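# Lower held peg into plate hole until seated

## Task

The left hand already grips a peg a short distance above a plate, near the plate's hole. Get the peg down into that hole so it sits on the hole's floor, without forcing or wedging it (excess force counts as failure).

## Robot and tools

Robot: two arms on a table. left_arm (base near x +0.047, y +0.337, z 0 m) carries a five-finger left hand that already holds the peg; right_arm (base near x -0.031, y -0.370) has a right hand and is not needed here. Its hand numbers should simply be repeated unchanged.

Frame: everything is in the scene frame. Origin sits at table-top height halfway between the nominal bases; +z is up, +x points out over the table, +y toward left_arm. Reported positions are in metres, orientations as quaternions w,x,y,z. Readings can be off by a few centimetres, and an arm at rest often sits 1 to 3 cm (occasionally 5 cm) below its command, mostly from friction and weight, not contact.

Hand point: a point fixed to the palm, about 0.15 m beyond the wrist mount along the fingers and 0.05 m in front of the palm. Its +z runs along straight fingers, +y out of the palm; on the left hand +x points toward the thumb. A wrist bracket on the little-finger side can collide with things.

Row layout (used by execute_actions and move): one flat list of 28 numbers, all in [-1, 1], covering both arms every time: left_arm dx, dy, dz, rx, ry, rz; left hand little, ring, middle, index, thumb_bend, thumb_turn, force_limit, speed; then the same 14 for right_arm. The six arm numbers are offsets, not poses: displacement along scene axes from that arm's current Hand target (as it stood when the action or move began), scaled so 1.0 = 0.6 m for dx, dy, dz and 1.0 = 180 degrees for rx, ry, rz, which together form one rotation vector turning about the Hand target's position. A move of 1 cm down is dz = -0.0167. Sending all six as 0 re-requests the current Hand target. The eight hand numbers are absolute settings, not offsets: fingers and thumb_bend +1 straight/open, -1 curled; thumb_turn +1 beside the palm, -1 across in front of it; force_limit -1 to +1 maps to about 0 to 10 N at the fingertip (15 N for the two thumb motors); speed rises from almost nothing at -1 to full at +0.48 and stays full above that. There is no 'leave unchanged' value: to keep the peg gripped, resend exactly the eight left-hand numbers from the last row actually executed (or, if none yet, hand_measured followed by hand_force_limit and hand_speed). Do the same for the right hand.

execute_actions(actions, cameras): actions is a list of actions; each action is a list of 1 to 15 rows, each row one 1/30 s control step; a short action keeps its final row until 15 steps pass. Every row in an action is measured from the same starting Hand target, so repeating an offset in a new action moves further. An empty actions list just returns state plus images. cameras picks views by name, ["all"] or [].

move(target, speed, blend, blocking, cameras): target is one 28-number row or up to 15 rows; every row's offsets count from the Hand targets at the move's start. speed is path top speed in m/s (0.002 to 4.3, default 0.25; turning limited to twice that in rad/s), one value or one per target. blend, in metres, rounds corners between listed targets; 0 stops at each. blocking=false returns after about 0.5 s while motion continues. The result adds a move: line, e.g. done, off_target, moving, held or fault, plus limits such as paced or held. Paths ignore obstacles, last at most 10 s, and the hand lags and may overshoot, more when fast.

wait(seconds 0 to 10) lets time run holding commands; stop() brakes a running move; zoom_image(camera, region [x0,y0,x1,y1], at most 504 px each side) enlarges part of the newest image from cam_head_left, cam_head_right, cam_high, cam_low (896x504), cam_left_wrist or cam_right_wrist (672x504); show_instructions() shows reference pages; finished_scene(scene=1) ends the attempt permanently.

Results: per arm end_effector_position, end_effector_quat_wxyz, Hand target (the commanded pose after clipping; next offsets start there), joint positions, velocities and torques (offset, noisy, numbers 3 and 4 wrap at ±28 N m), and for each hand hand_measured, hand_stopped_by (moving, target, force, stalled, fault), hand_load_n (positive = finger pushed open; near 0 on a finger means the peg may have slipped), hand_force_limit, hand_speed. Calls with actions also list positions at some steps. A MOTOR HOT line warns of heating; reaching 100 °C drops the arm for 30 s or more.

Control quirks: commanded orientation is clipped to within 40 degrees of the current one per step; even small turns can shift the hand point notably, and small moves may not start or may end lower than asked. If the hand rests short, send the remaining gap as a further offset. To stop pressing on something, command a target back on the free side of the hand point.

Cautions: descend slowly (a few mm to about 1 cm at a time, low speed) and check cameras/zoom to centre the peg over the hole first; a target far below the contact point presses hard, so aim only slightly below the expected bottom and then back off the push. Do not jam, tilt hard or slam. Keep the grip steady and never let the peg or plate fall from the table. Keep the arms apart and avoid paths near an arm's own base. Any arm stop or fault costs; be sure the peg rests seated before finishing.

Each tool is called after "Call:" as name([rows], argument=value, ...), one row to a line, values as JSON.

Reference images:

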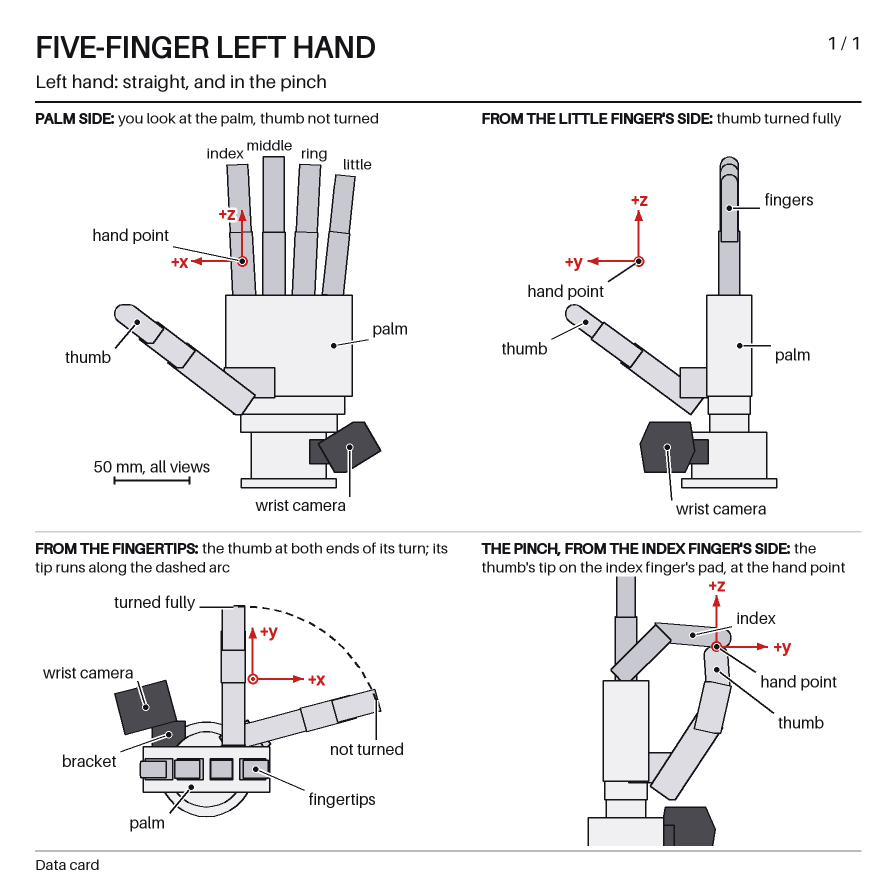

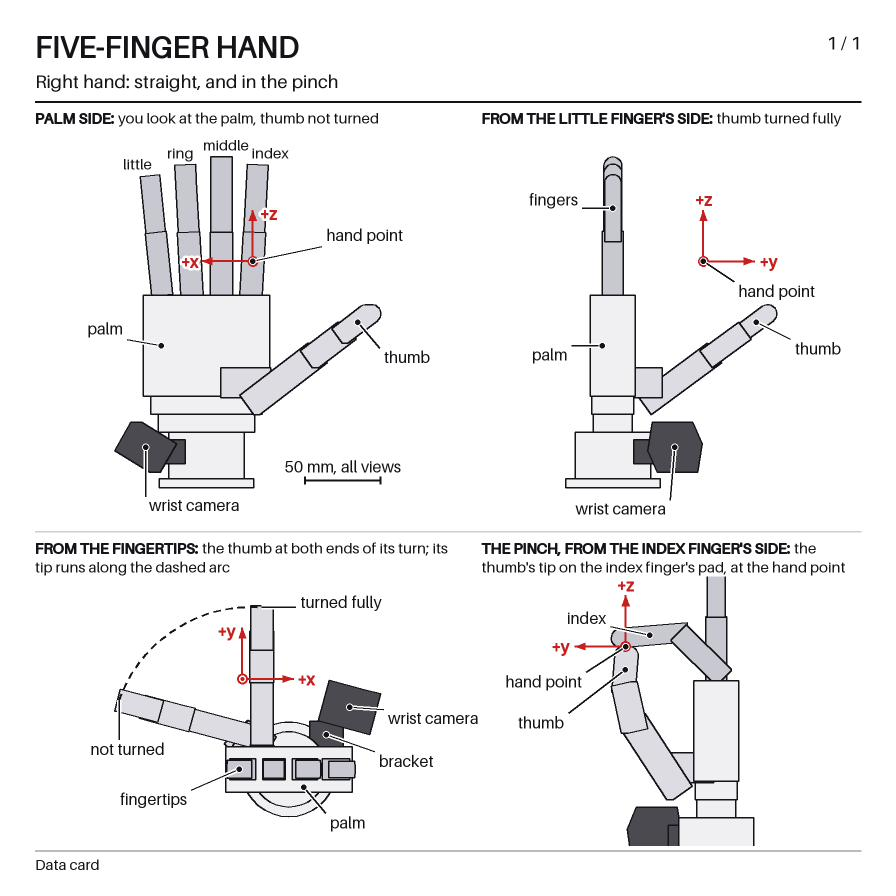

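## Session

Call:
execute_actions(actions=[])

Scene clock: 0.00 s.
left_arm: end_effector_position=(+0.4278, +0.0999, +0.1778) hand_measured=(-1.000, -1.000, +0.272, +0.264, +0.324, -0.948) hand_load_n=(+0.0, +0.0, +8.5, +10.0, +16.0, -0.5) hand_stopped_by=(target, target, force, force, target, target) hand_force_limit=1.00 hand_speed=-0.90 end_effector_quat_wxyz=(+0.241, -0.446, +0.755, -0.416) | right_arm: end_effector_position=(+0.5084, -0.3125, +0.4321) hand_measured=(+1.000, +1.000, +1.000, +1.000, +1.000, +1.000) hand_load_n=(+0.0, +0.0, +0.0, +0.0, +0.0, +0.0) hand_stopped_by=(target, target, target, target, target, target) hand_force_limit=0.00 hand_speed=-0.80 end_effector_quat_wxyz=(+0.512, -0.512, +0.487, -0.488)
Joint positions: left_arm=[-0.441 1.047 0.728 -0.25 0.032 0.013] | right_arm=[0 1.047 1.047 0 0 0]
Joint velocities: within noise
Joint torques (N m): no reading
Heat: left arm: hottest shoulder 41 °C; right arm: hottest elbow 39 °C.
Hand target: left_arm +0.4341, +0.0966, +0.1893; +0.246, -0.443, +0.751, -0.424 | right_arm +0.5102, -0.3124, +0.4490; +0.519, -0.505, +0.481, -0.494

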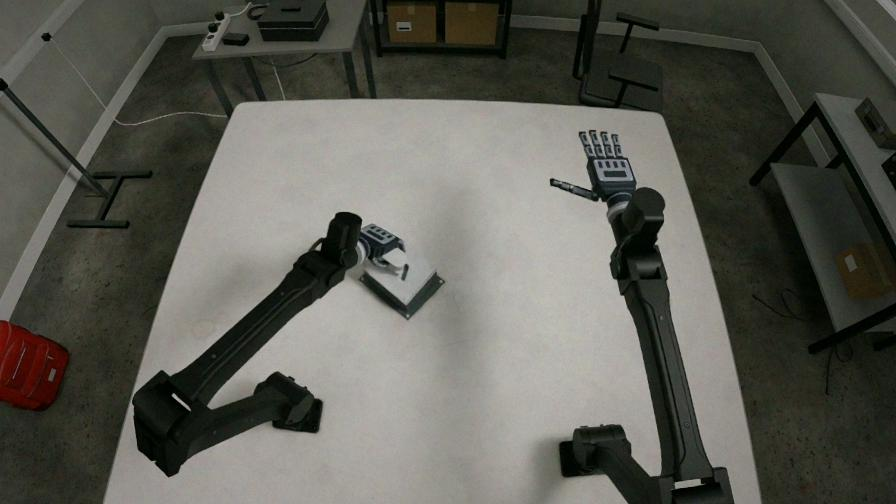

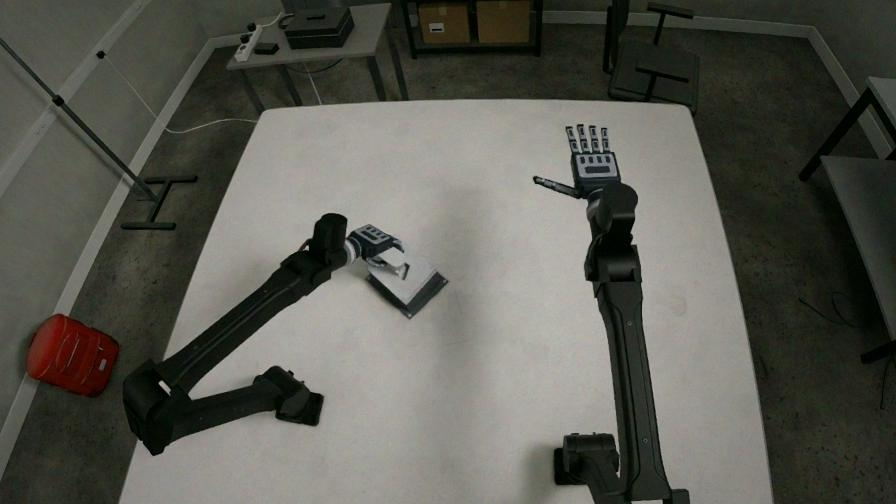

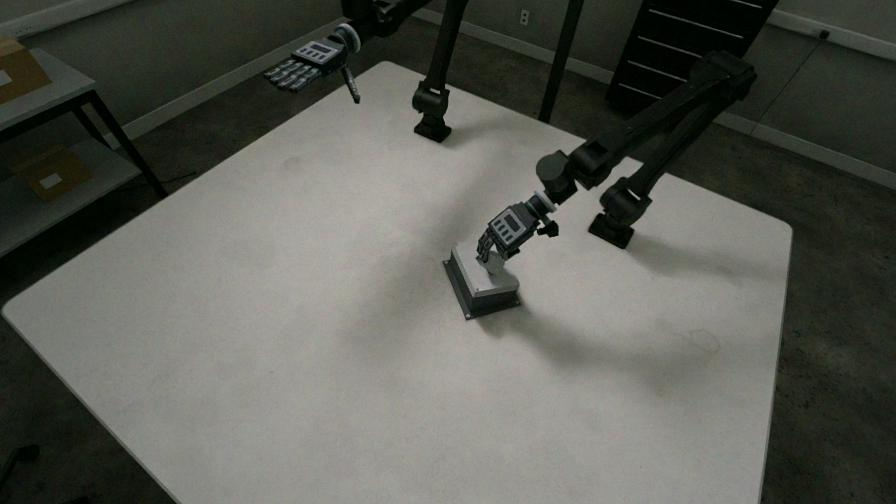

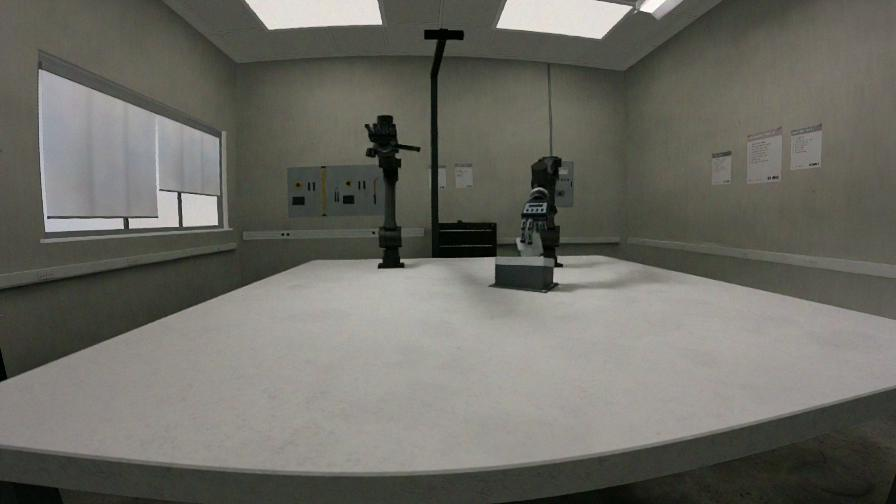

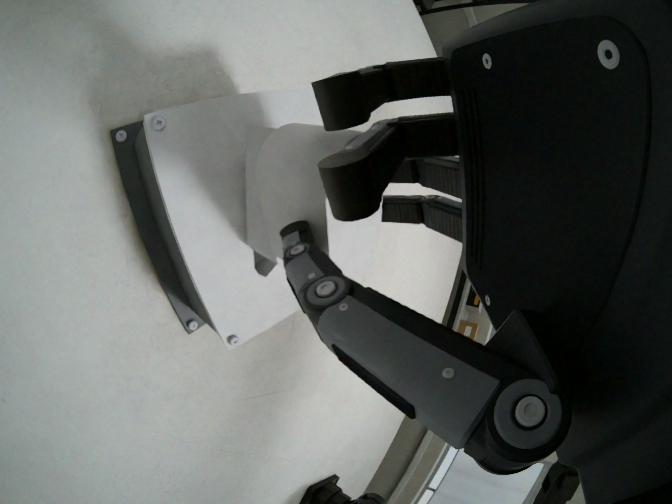

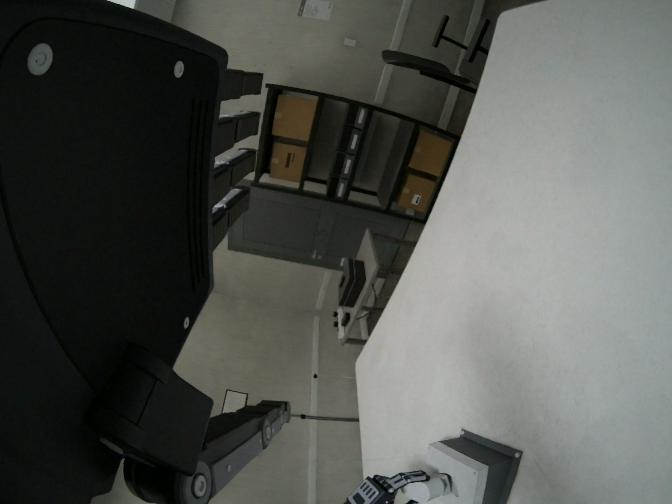

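Call:
zoom_image(camera="cam_left_wrist", region=[100, 60, 400, 360])

Call:
zoom_image(camera="cam_head_left", region=[340, 200, 470, 330])

Call:
zoom_image(camera="cam_head_right", region=[340, 200, 470, 330])

Call:
zoom_image(camera="cam_high", region=[430, 200, 560, 330])

Call:
zoom_image(camera="cam_low", region=[470, 180, 590, 300])

Call:
zoom_image(camera="cam_right_wrist", region=[340, 400, 540, 504])

Scaled by 1.680 from the camera's 672x504 image, which has a finer 960x720 frame.

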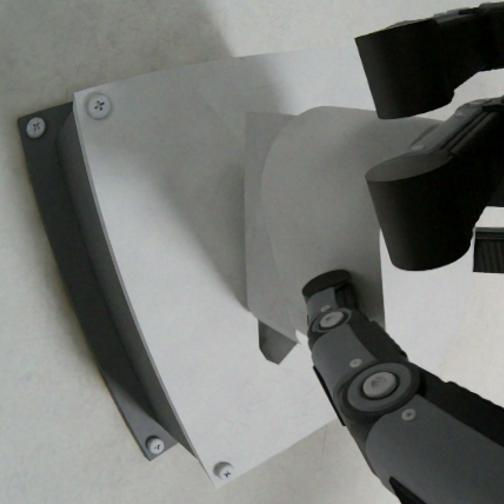

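Scaled by 3.877 from the camera's 896x504 image, which has a finer 1280x720 frame.

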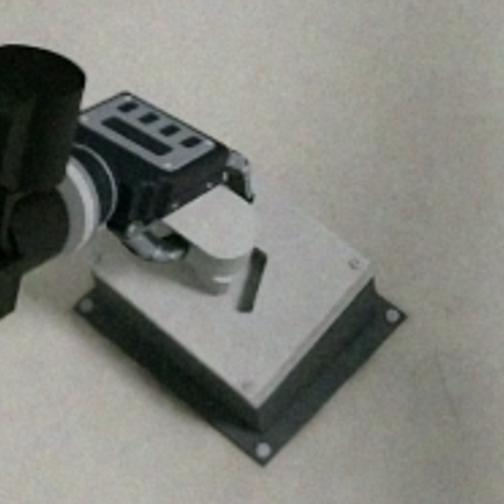

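Scaled by 3.877 from the camera's 896x504 image, which has a finer 1280x720 frame.

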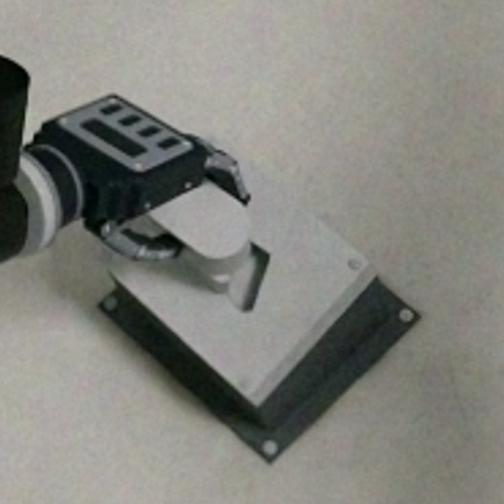

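Scaled by 3.877 from the camera's 896x504 image, which has a finer 1280x720 frame.

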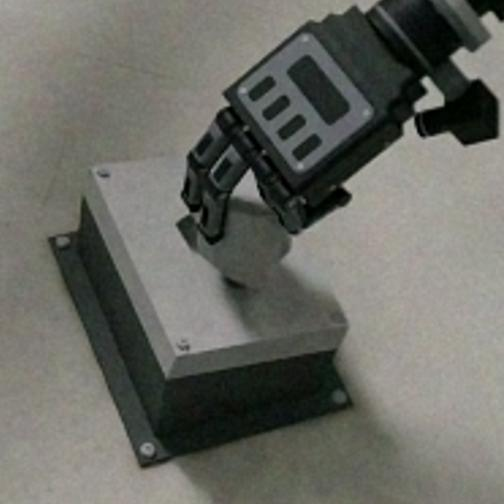

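Scaled by 4.200 from the camera's 896x504 image, which has a finer 1280x720 frame.

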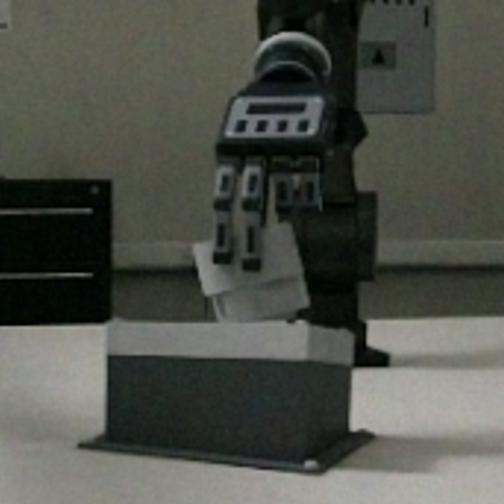

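Scaled by 2.520 from the camera's 672x504 image, which has a finer 960x720 frame.

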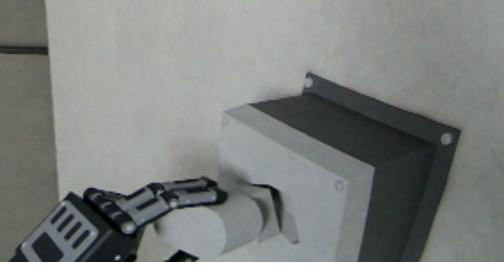

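Call:
move(target=[0,0,0.1,0,0,0,-1.0,-1.0,0.272,0.264,0.324,-0.948,1.0,-0.9, -0.117,0.187,-0.25,-0.0205,0.0693,0.183,1,1,1,1,1,1,0,-0.8], speed=0.15, cameras=["all"])

Scene clock: 5.27 s.
left_arm: end_effector_position=(+0.4200, +0.1039, +0.2071) hand_measured=(-1.000, -1.000, +0.272, +0.266, +0.324, -0.948) hand_load_n=(+0.0, +0.0, +9.0, +9.0, +15.5, +0.5) hand_stopped_by=(target, target, force, target, force, target) hand_force_limit=1.00 hand_speed=-0.90 end_effector_quat_wxyz=(+0.230, -0.451, +0.765, -0.399) | right_arm: end_effector_position=(+0.4403, -0.2034, +0.3048) hand_measured=(+1.000, +1.000, +1.000, +1.000, +1.000, +1.000) hand_load_n=(+0.0, +0.0, +0.0, +0.0, +0.0, -0.5) hand_stopped_by=(target, target, target, target, target, target) hand_force_limit=0.00 hand_speed=-0.80 end_effector_quat_wxyz=(-0.570, +0.679, -0.362, +0.287)
Joint positions: left_arm=[-0.441 1.017 0.813 -0.411 0.032 0.013] | right_arm=[0.057 1.069 0.857 0 -0.5 -0.079]
Joint torques (N m): left_arm=[0.73 -5.36 15.64 1.66 0.05 0.07] | right_arm=[0.97 -4.95 7.62 1.21 -0.25 -0.23]
Heat: left arm: hottest shoulder 41 °C; right arm: hottest elbow 40 °C.
Hand target: left_arm +0.4342, +0.0966, +0.2493; +0.246, -0.443, +0.751, -0.424 | right_arm +0.4400, -0.2004, +0.2990; -0.567, +0.686, -0.355, +0.285
Off the commanded pose: left_arm 0.045 m, 4 deg | right_arm 0.007 m, 1 deg.
move: off_target (left_arm)

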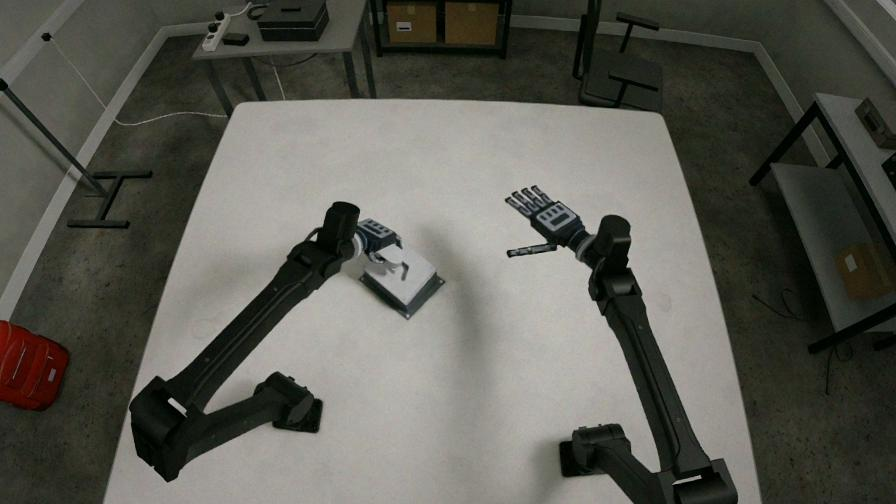

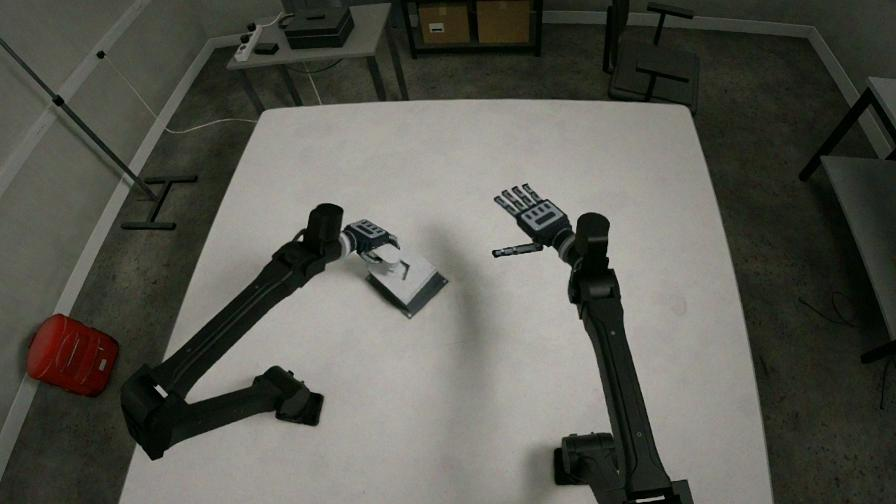

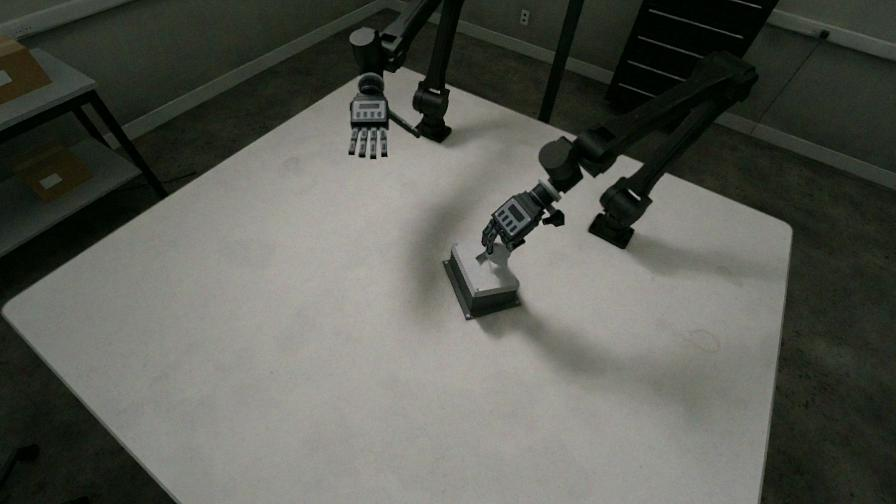

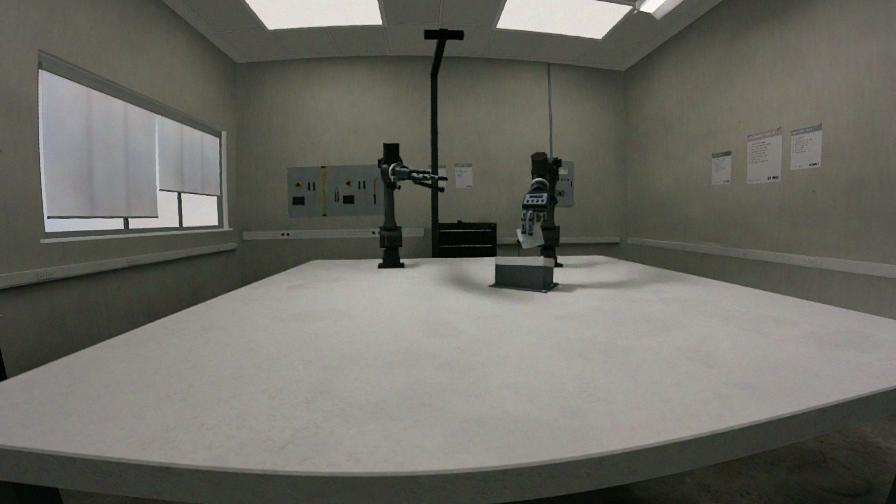

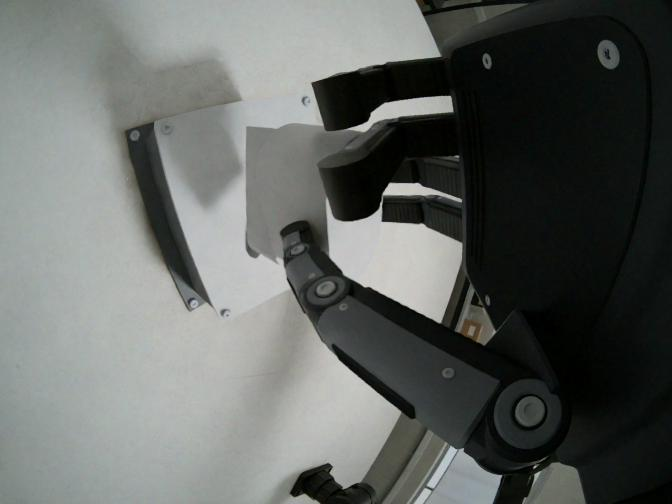

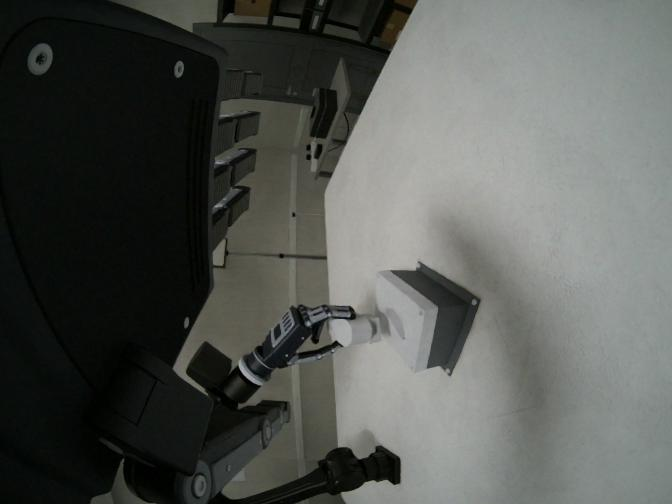

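Call:
zoom_image(camera="cam_right_wrist", region=[300, 240, 500, 390])

Call:
zoom_image(camera="cam_left_wrist", region=[110, 80, 380, 330])

Call:
zoom_image(camera="cam_head_left", region=[350, 210, 450, 330])

Call:
zoom_image(camera="cam_low", region=[480, 180, 580, 300])

Call:
zoom_image(camera="cam_high", region=[430, 200, 540, 330])

Scaled by 2.520 from the camera's 672x504 image, which has a finer 960x720 frame.

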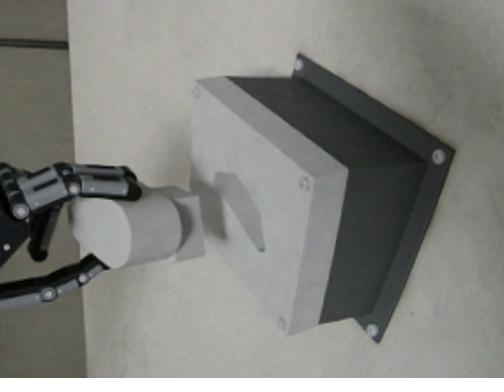

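Scaled by 1.867 from the camera's 672x504 image, which has a finer 960x720 frame.

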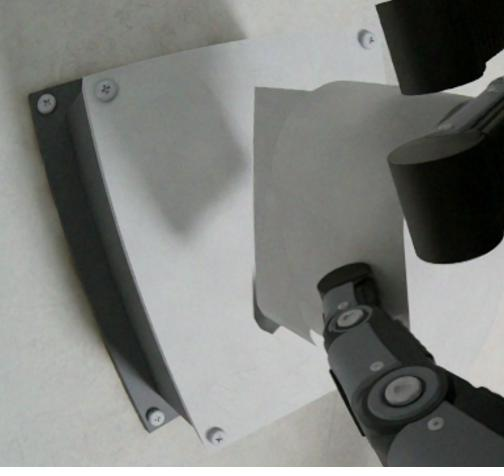

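Scaled by 4.200 from the camera's 896x504 image, which has a finer 1280x720 frame.

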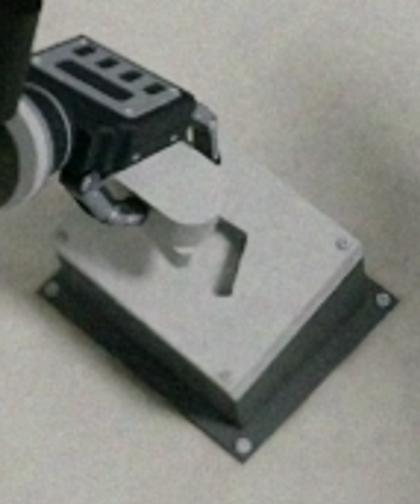

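Scaled by 4.200 from the camera's 896x504 image, which has a finer 1280x720 frame.

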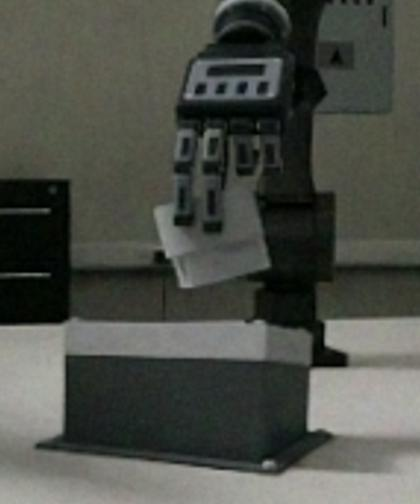

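Scaled by 3.877 from the camera's 896x504 image, which has a finer 1280x720 frame.

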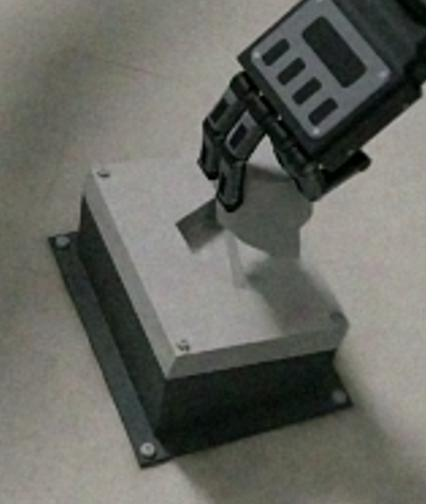

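Call:
zoom_image(camera="cam_left_wrist", region=[220, 110, 350, 280])

Call:
zoom_image(camera="cam_right_wrist", region=[320, 290, 420, 370])

Call:
zoom_image(camera="cam_head_right", region=[350, 210, 450, 330])

Scaled by 2.965 from the camera's 672x504 image, which has a finer 960x720 frame.

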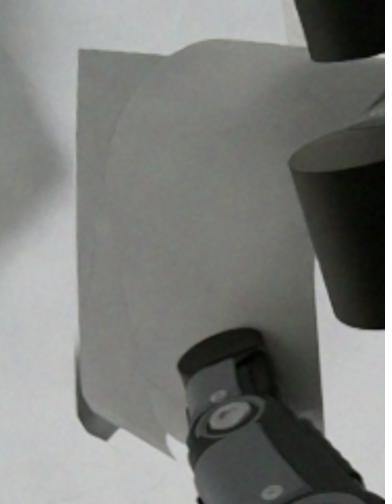

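Scaled by 5.040 from the camera's 672x504 image, which has a finer 960x720 frame.

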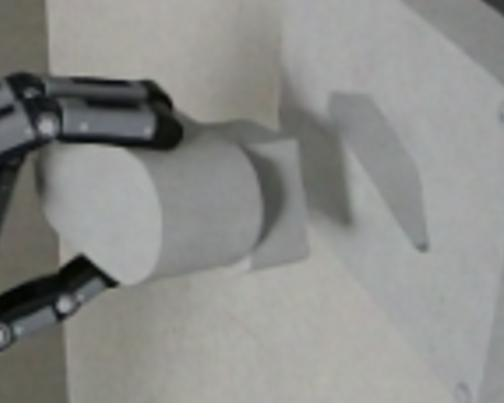

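Scaled by 4.200 from the camera's 896x504 image, which has a finer 1280x720 frame.

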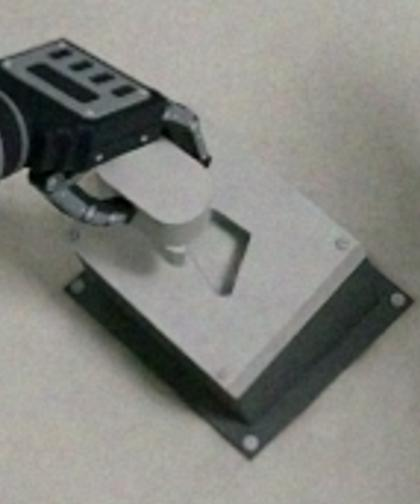

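Call:
move(target=[-0.05,0.13,0.1,0,0,0,-1.0,-1.0,0.272,0.264,0.324,-0.948,1.0,-0.9, 0.0,0.1,-0.0,0,0,0.03,1,1,1,1,1,1,0,-0.8], speed=0.2, cameras=["all"])

Call:
zoom_image(camera="cam_right_wrist", region=[280, 220, 500, 385])

Call:
zoom_image(camera="cam_left_wrist", region=[110, 80, 380, 330])

Call:
zoom_image(camera="cam_head_left", region=[350, 230, 450, 330])

Call:
zoom_image(camera="cam_head_right", region=[350, 230, 450, 330])

Call:
zoom_image(camera="cam_high", region=[440, 210, 540, 330])

Scene clock: 8.03 s.
left_arm: end_effector_position=(+0.3932, +0.1737, +0.2726) hand_measured=(-1.000, -1.000, +0.272, +0.266, +0.324, -0.948) hand_load_n=(+0.0, +0.0, +9.0, +9.0, +15.5, +0.0) hand_stopped_by=(target, target, force, target, force, target) hand_force_limit=1.00 hand_speed=-0.90 end_effector_quat_wxyz=(+0.227, -0.454, +0.760, -0.407) | right_arm: end_effector_position=(+0.4274, -0.1445, +0.2766) hand_measured=(+1.000, +1.000, +1.000, +1.000, +1.000, +1.000) hand_load_n=(+0.0, +0.0, +0.0, +0.0, +0.0, +0.0) hand_stopped_by=(target, target, target, target, target, target) hand_force_limit=0.00 hand_speed=-0.80 end_effector_quat_wxyz=(-0.569, +0.710, -0.339, +0.240)
Joint positions: left_arm=[-0.24 0.842 0.884 -0.658 0.206 0.114] | right_arm=[0.187 1.127 0.857 0 -0.475 -0.08]
Joint torques (N m): left_arm=[1.67 -2.55 15.76 1.66 0.41 0.16] | right_arm=[0.73 -5.71 10.39 2.03 0.04 -0.14]
Heat: left arm: hottest shoulder 41 °C; right arm: hottest elbow 40 °C.
Hand target: left_arm +0.4042, +0.1747, +0.3092; +0.246, -0.443, +0.751, -0.424 | right_arm +0.4400, -0.1403, +0.2989; -0.580, +0.702, -0.322, +0.258
Off the commanded pose: left_arm 0.038 m, 3 deg | right_arm 0.026 m, 3 deg.
move: off_target (left_arm, right_arm)

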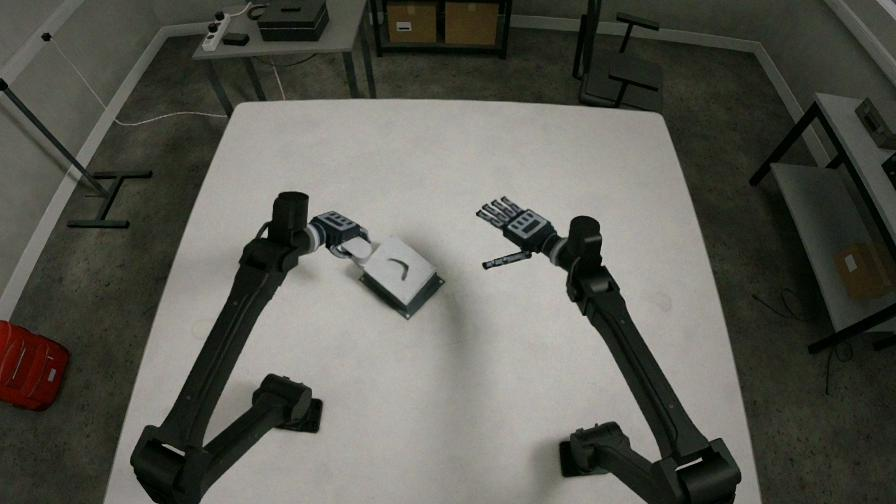

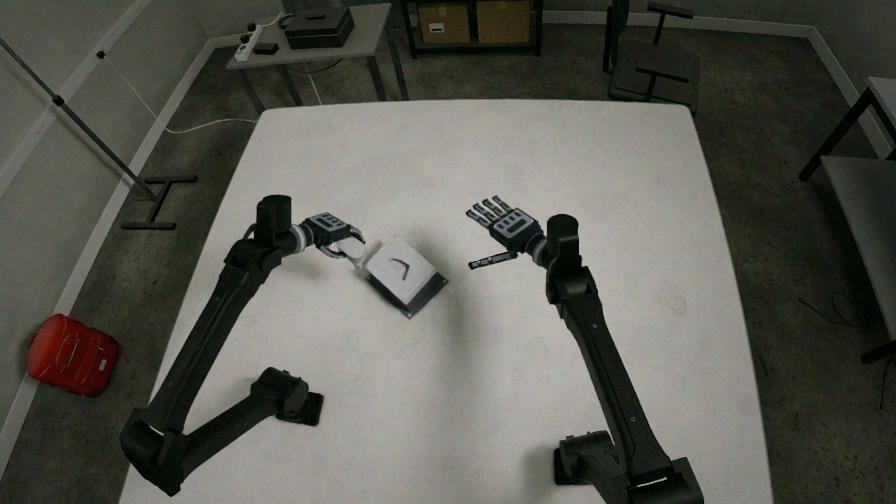

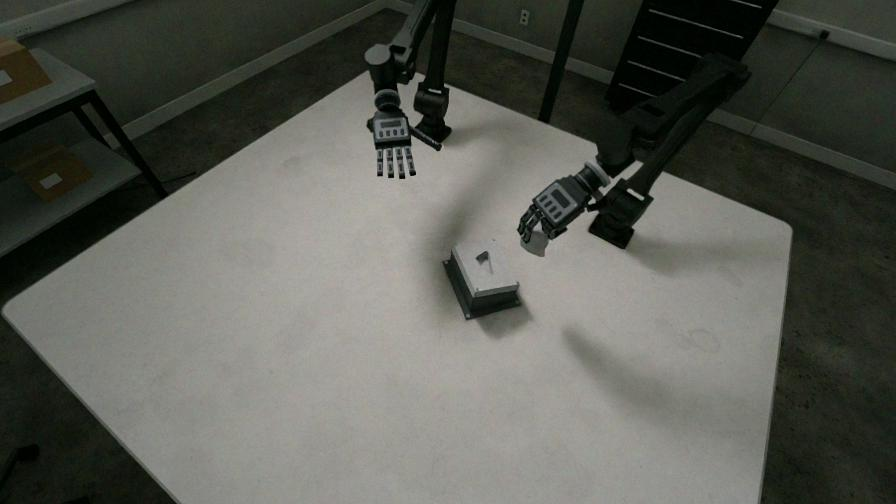

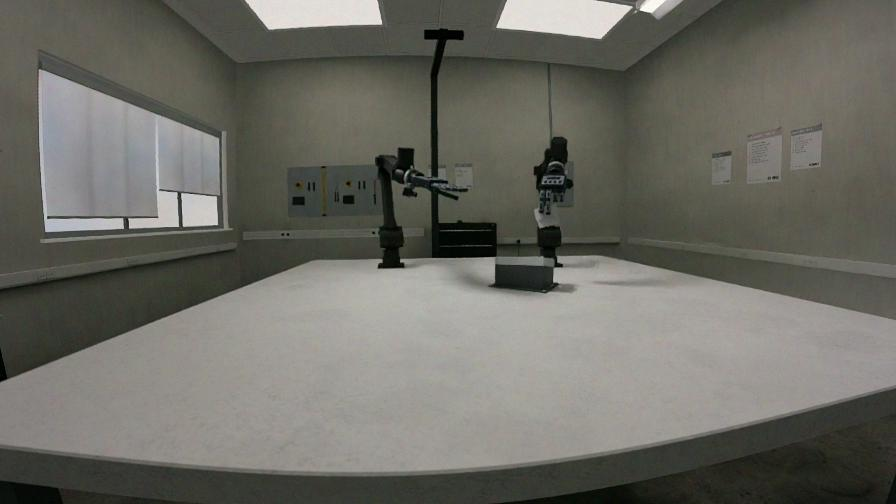

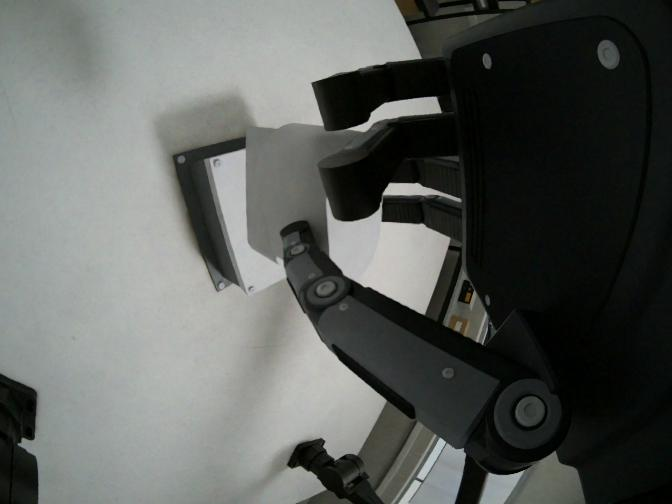

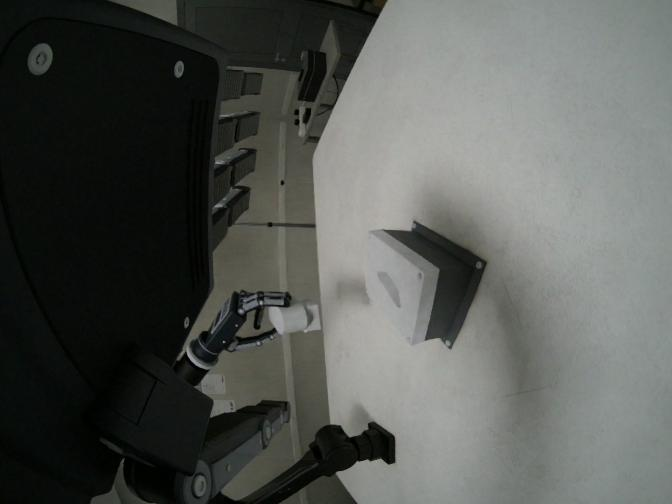

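Scaled by 2.291 from the camera's 672x504 image, which has a finer 960x720 frame.

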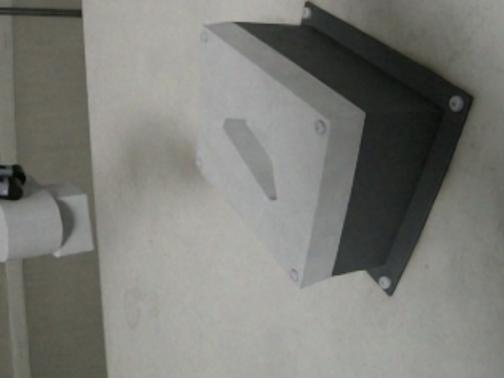

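Scaled by 1.867 from the camera's 672x504 image, which has a finer 960x720 frame.

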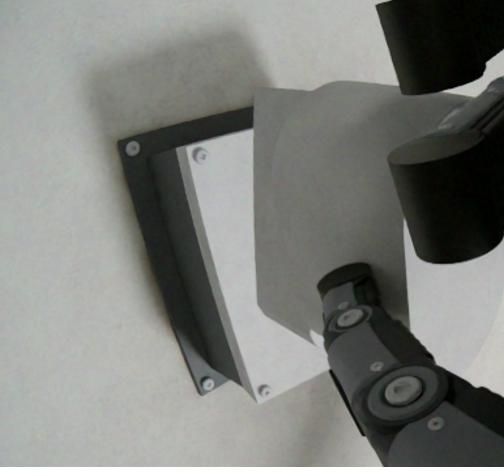

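Scaled by 5.040 from the camera's 896x504 image, which has a finer 1280x720 frame.

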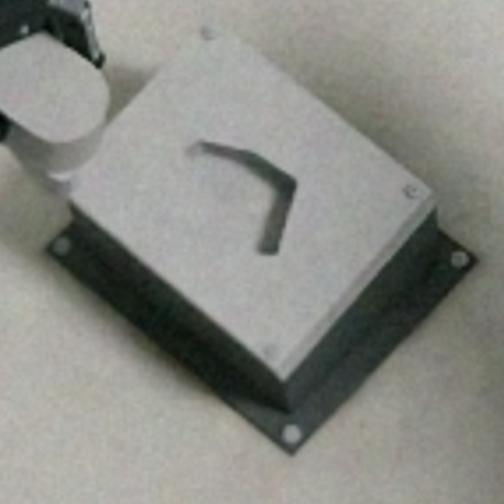

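Scaled by 5.040 from the camera's 896x504 image, which has a finer 1280x720 frame.

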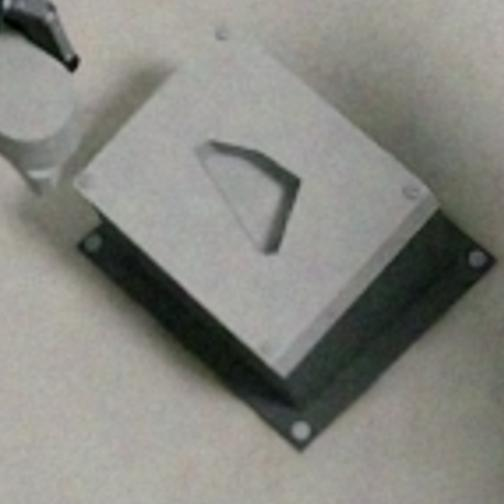

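Scaled by 4.200 from the camera's 896x504 image, which has a finer 1280x720 frame.

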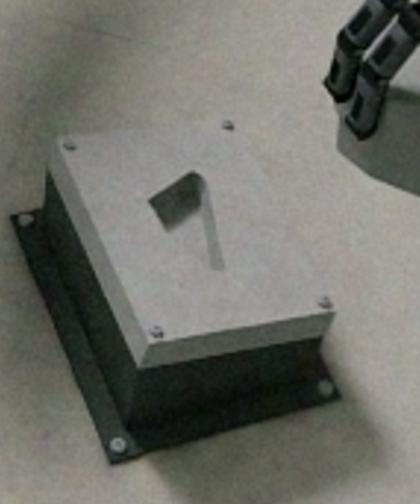

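Call:
zoom_image(camera="cam_low", region=[500, 170, 600, 250])

Call:
zoom_image(camera="cam_head_left", region=[310, 210, 390, 290])

Call:
zoom_image(camera="cam_head_right", region=[310, 210, 390, 290])

Call:
zoom_image(camera="cam_high", region=[500, 190, 570, 270])

Call:
zoom_image(camera="cam_right_wrist", region=[220, 270, 340, 370])

Scaled by 5.040 from the camera's 896x504 image, which has a finer 1280x720 frame.

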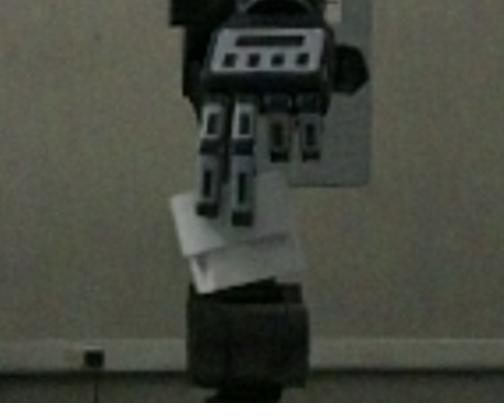

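Scaled by 6.300 from the camera's 896x504 image, which has a finer 1280x720 frame.

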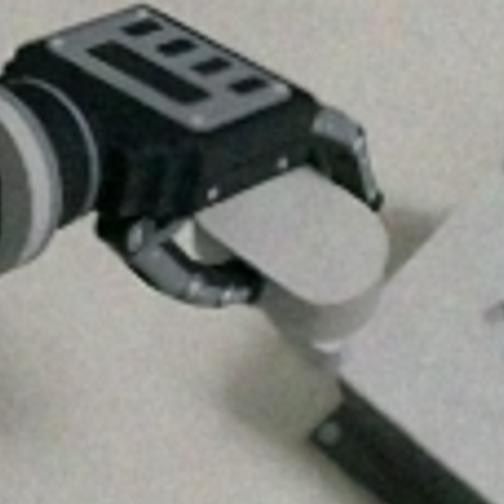

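Scaled by 6.300 from the camera's 896x504 image, which has a finer 1280x720 frame.

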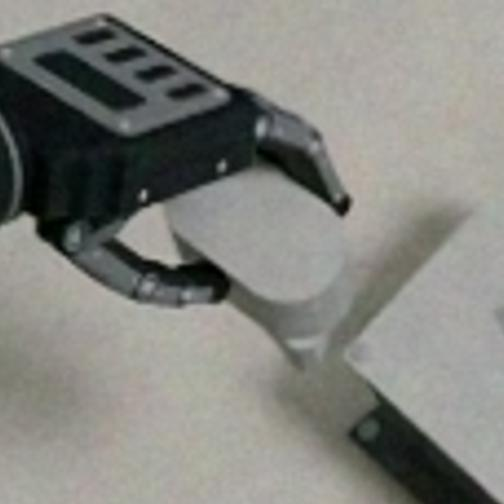

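Scaled by 6.300 from the camera's 896x504 image, which has a finer 1280x720 frame.

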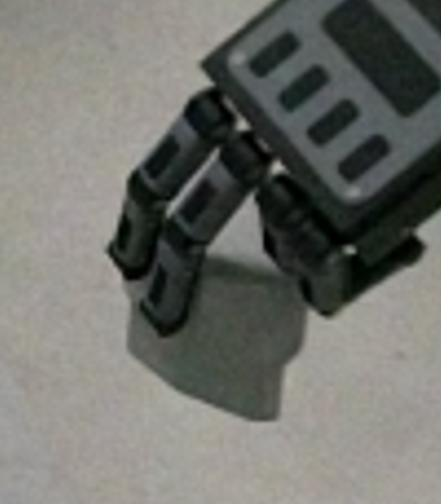

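Scaled by 4.200 from the camera's 672x504 image, which has a finer 960x720 frame.

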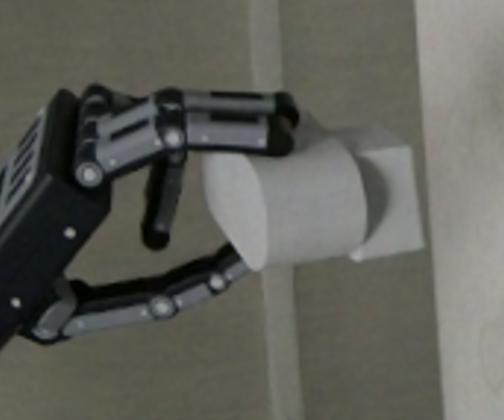

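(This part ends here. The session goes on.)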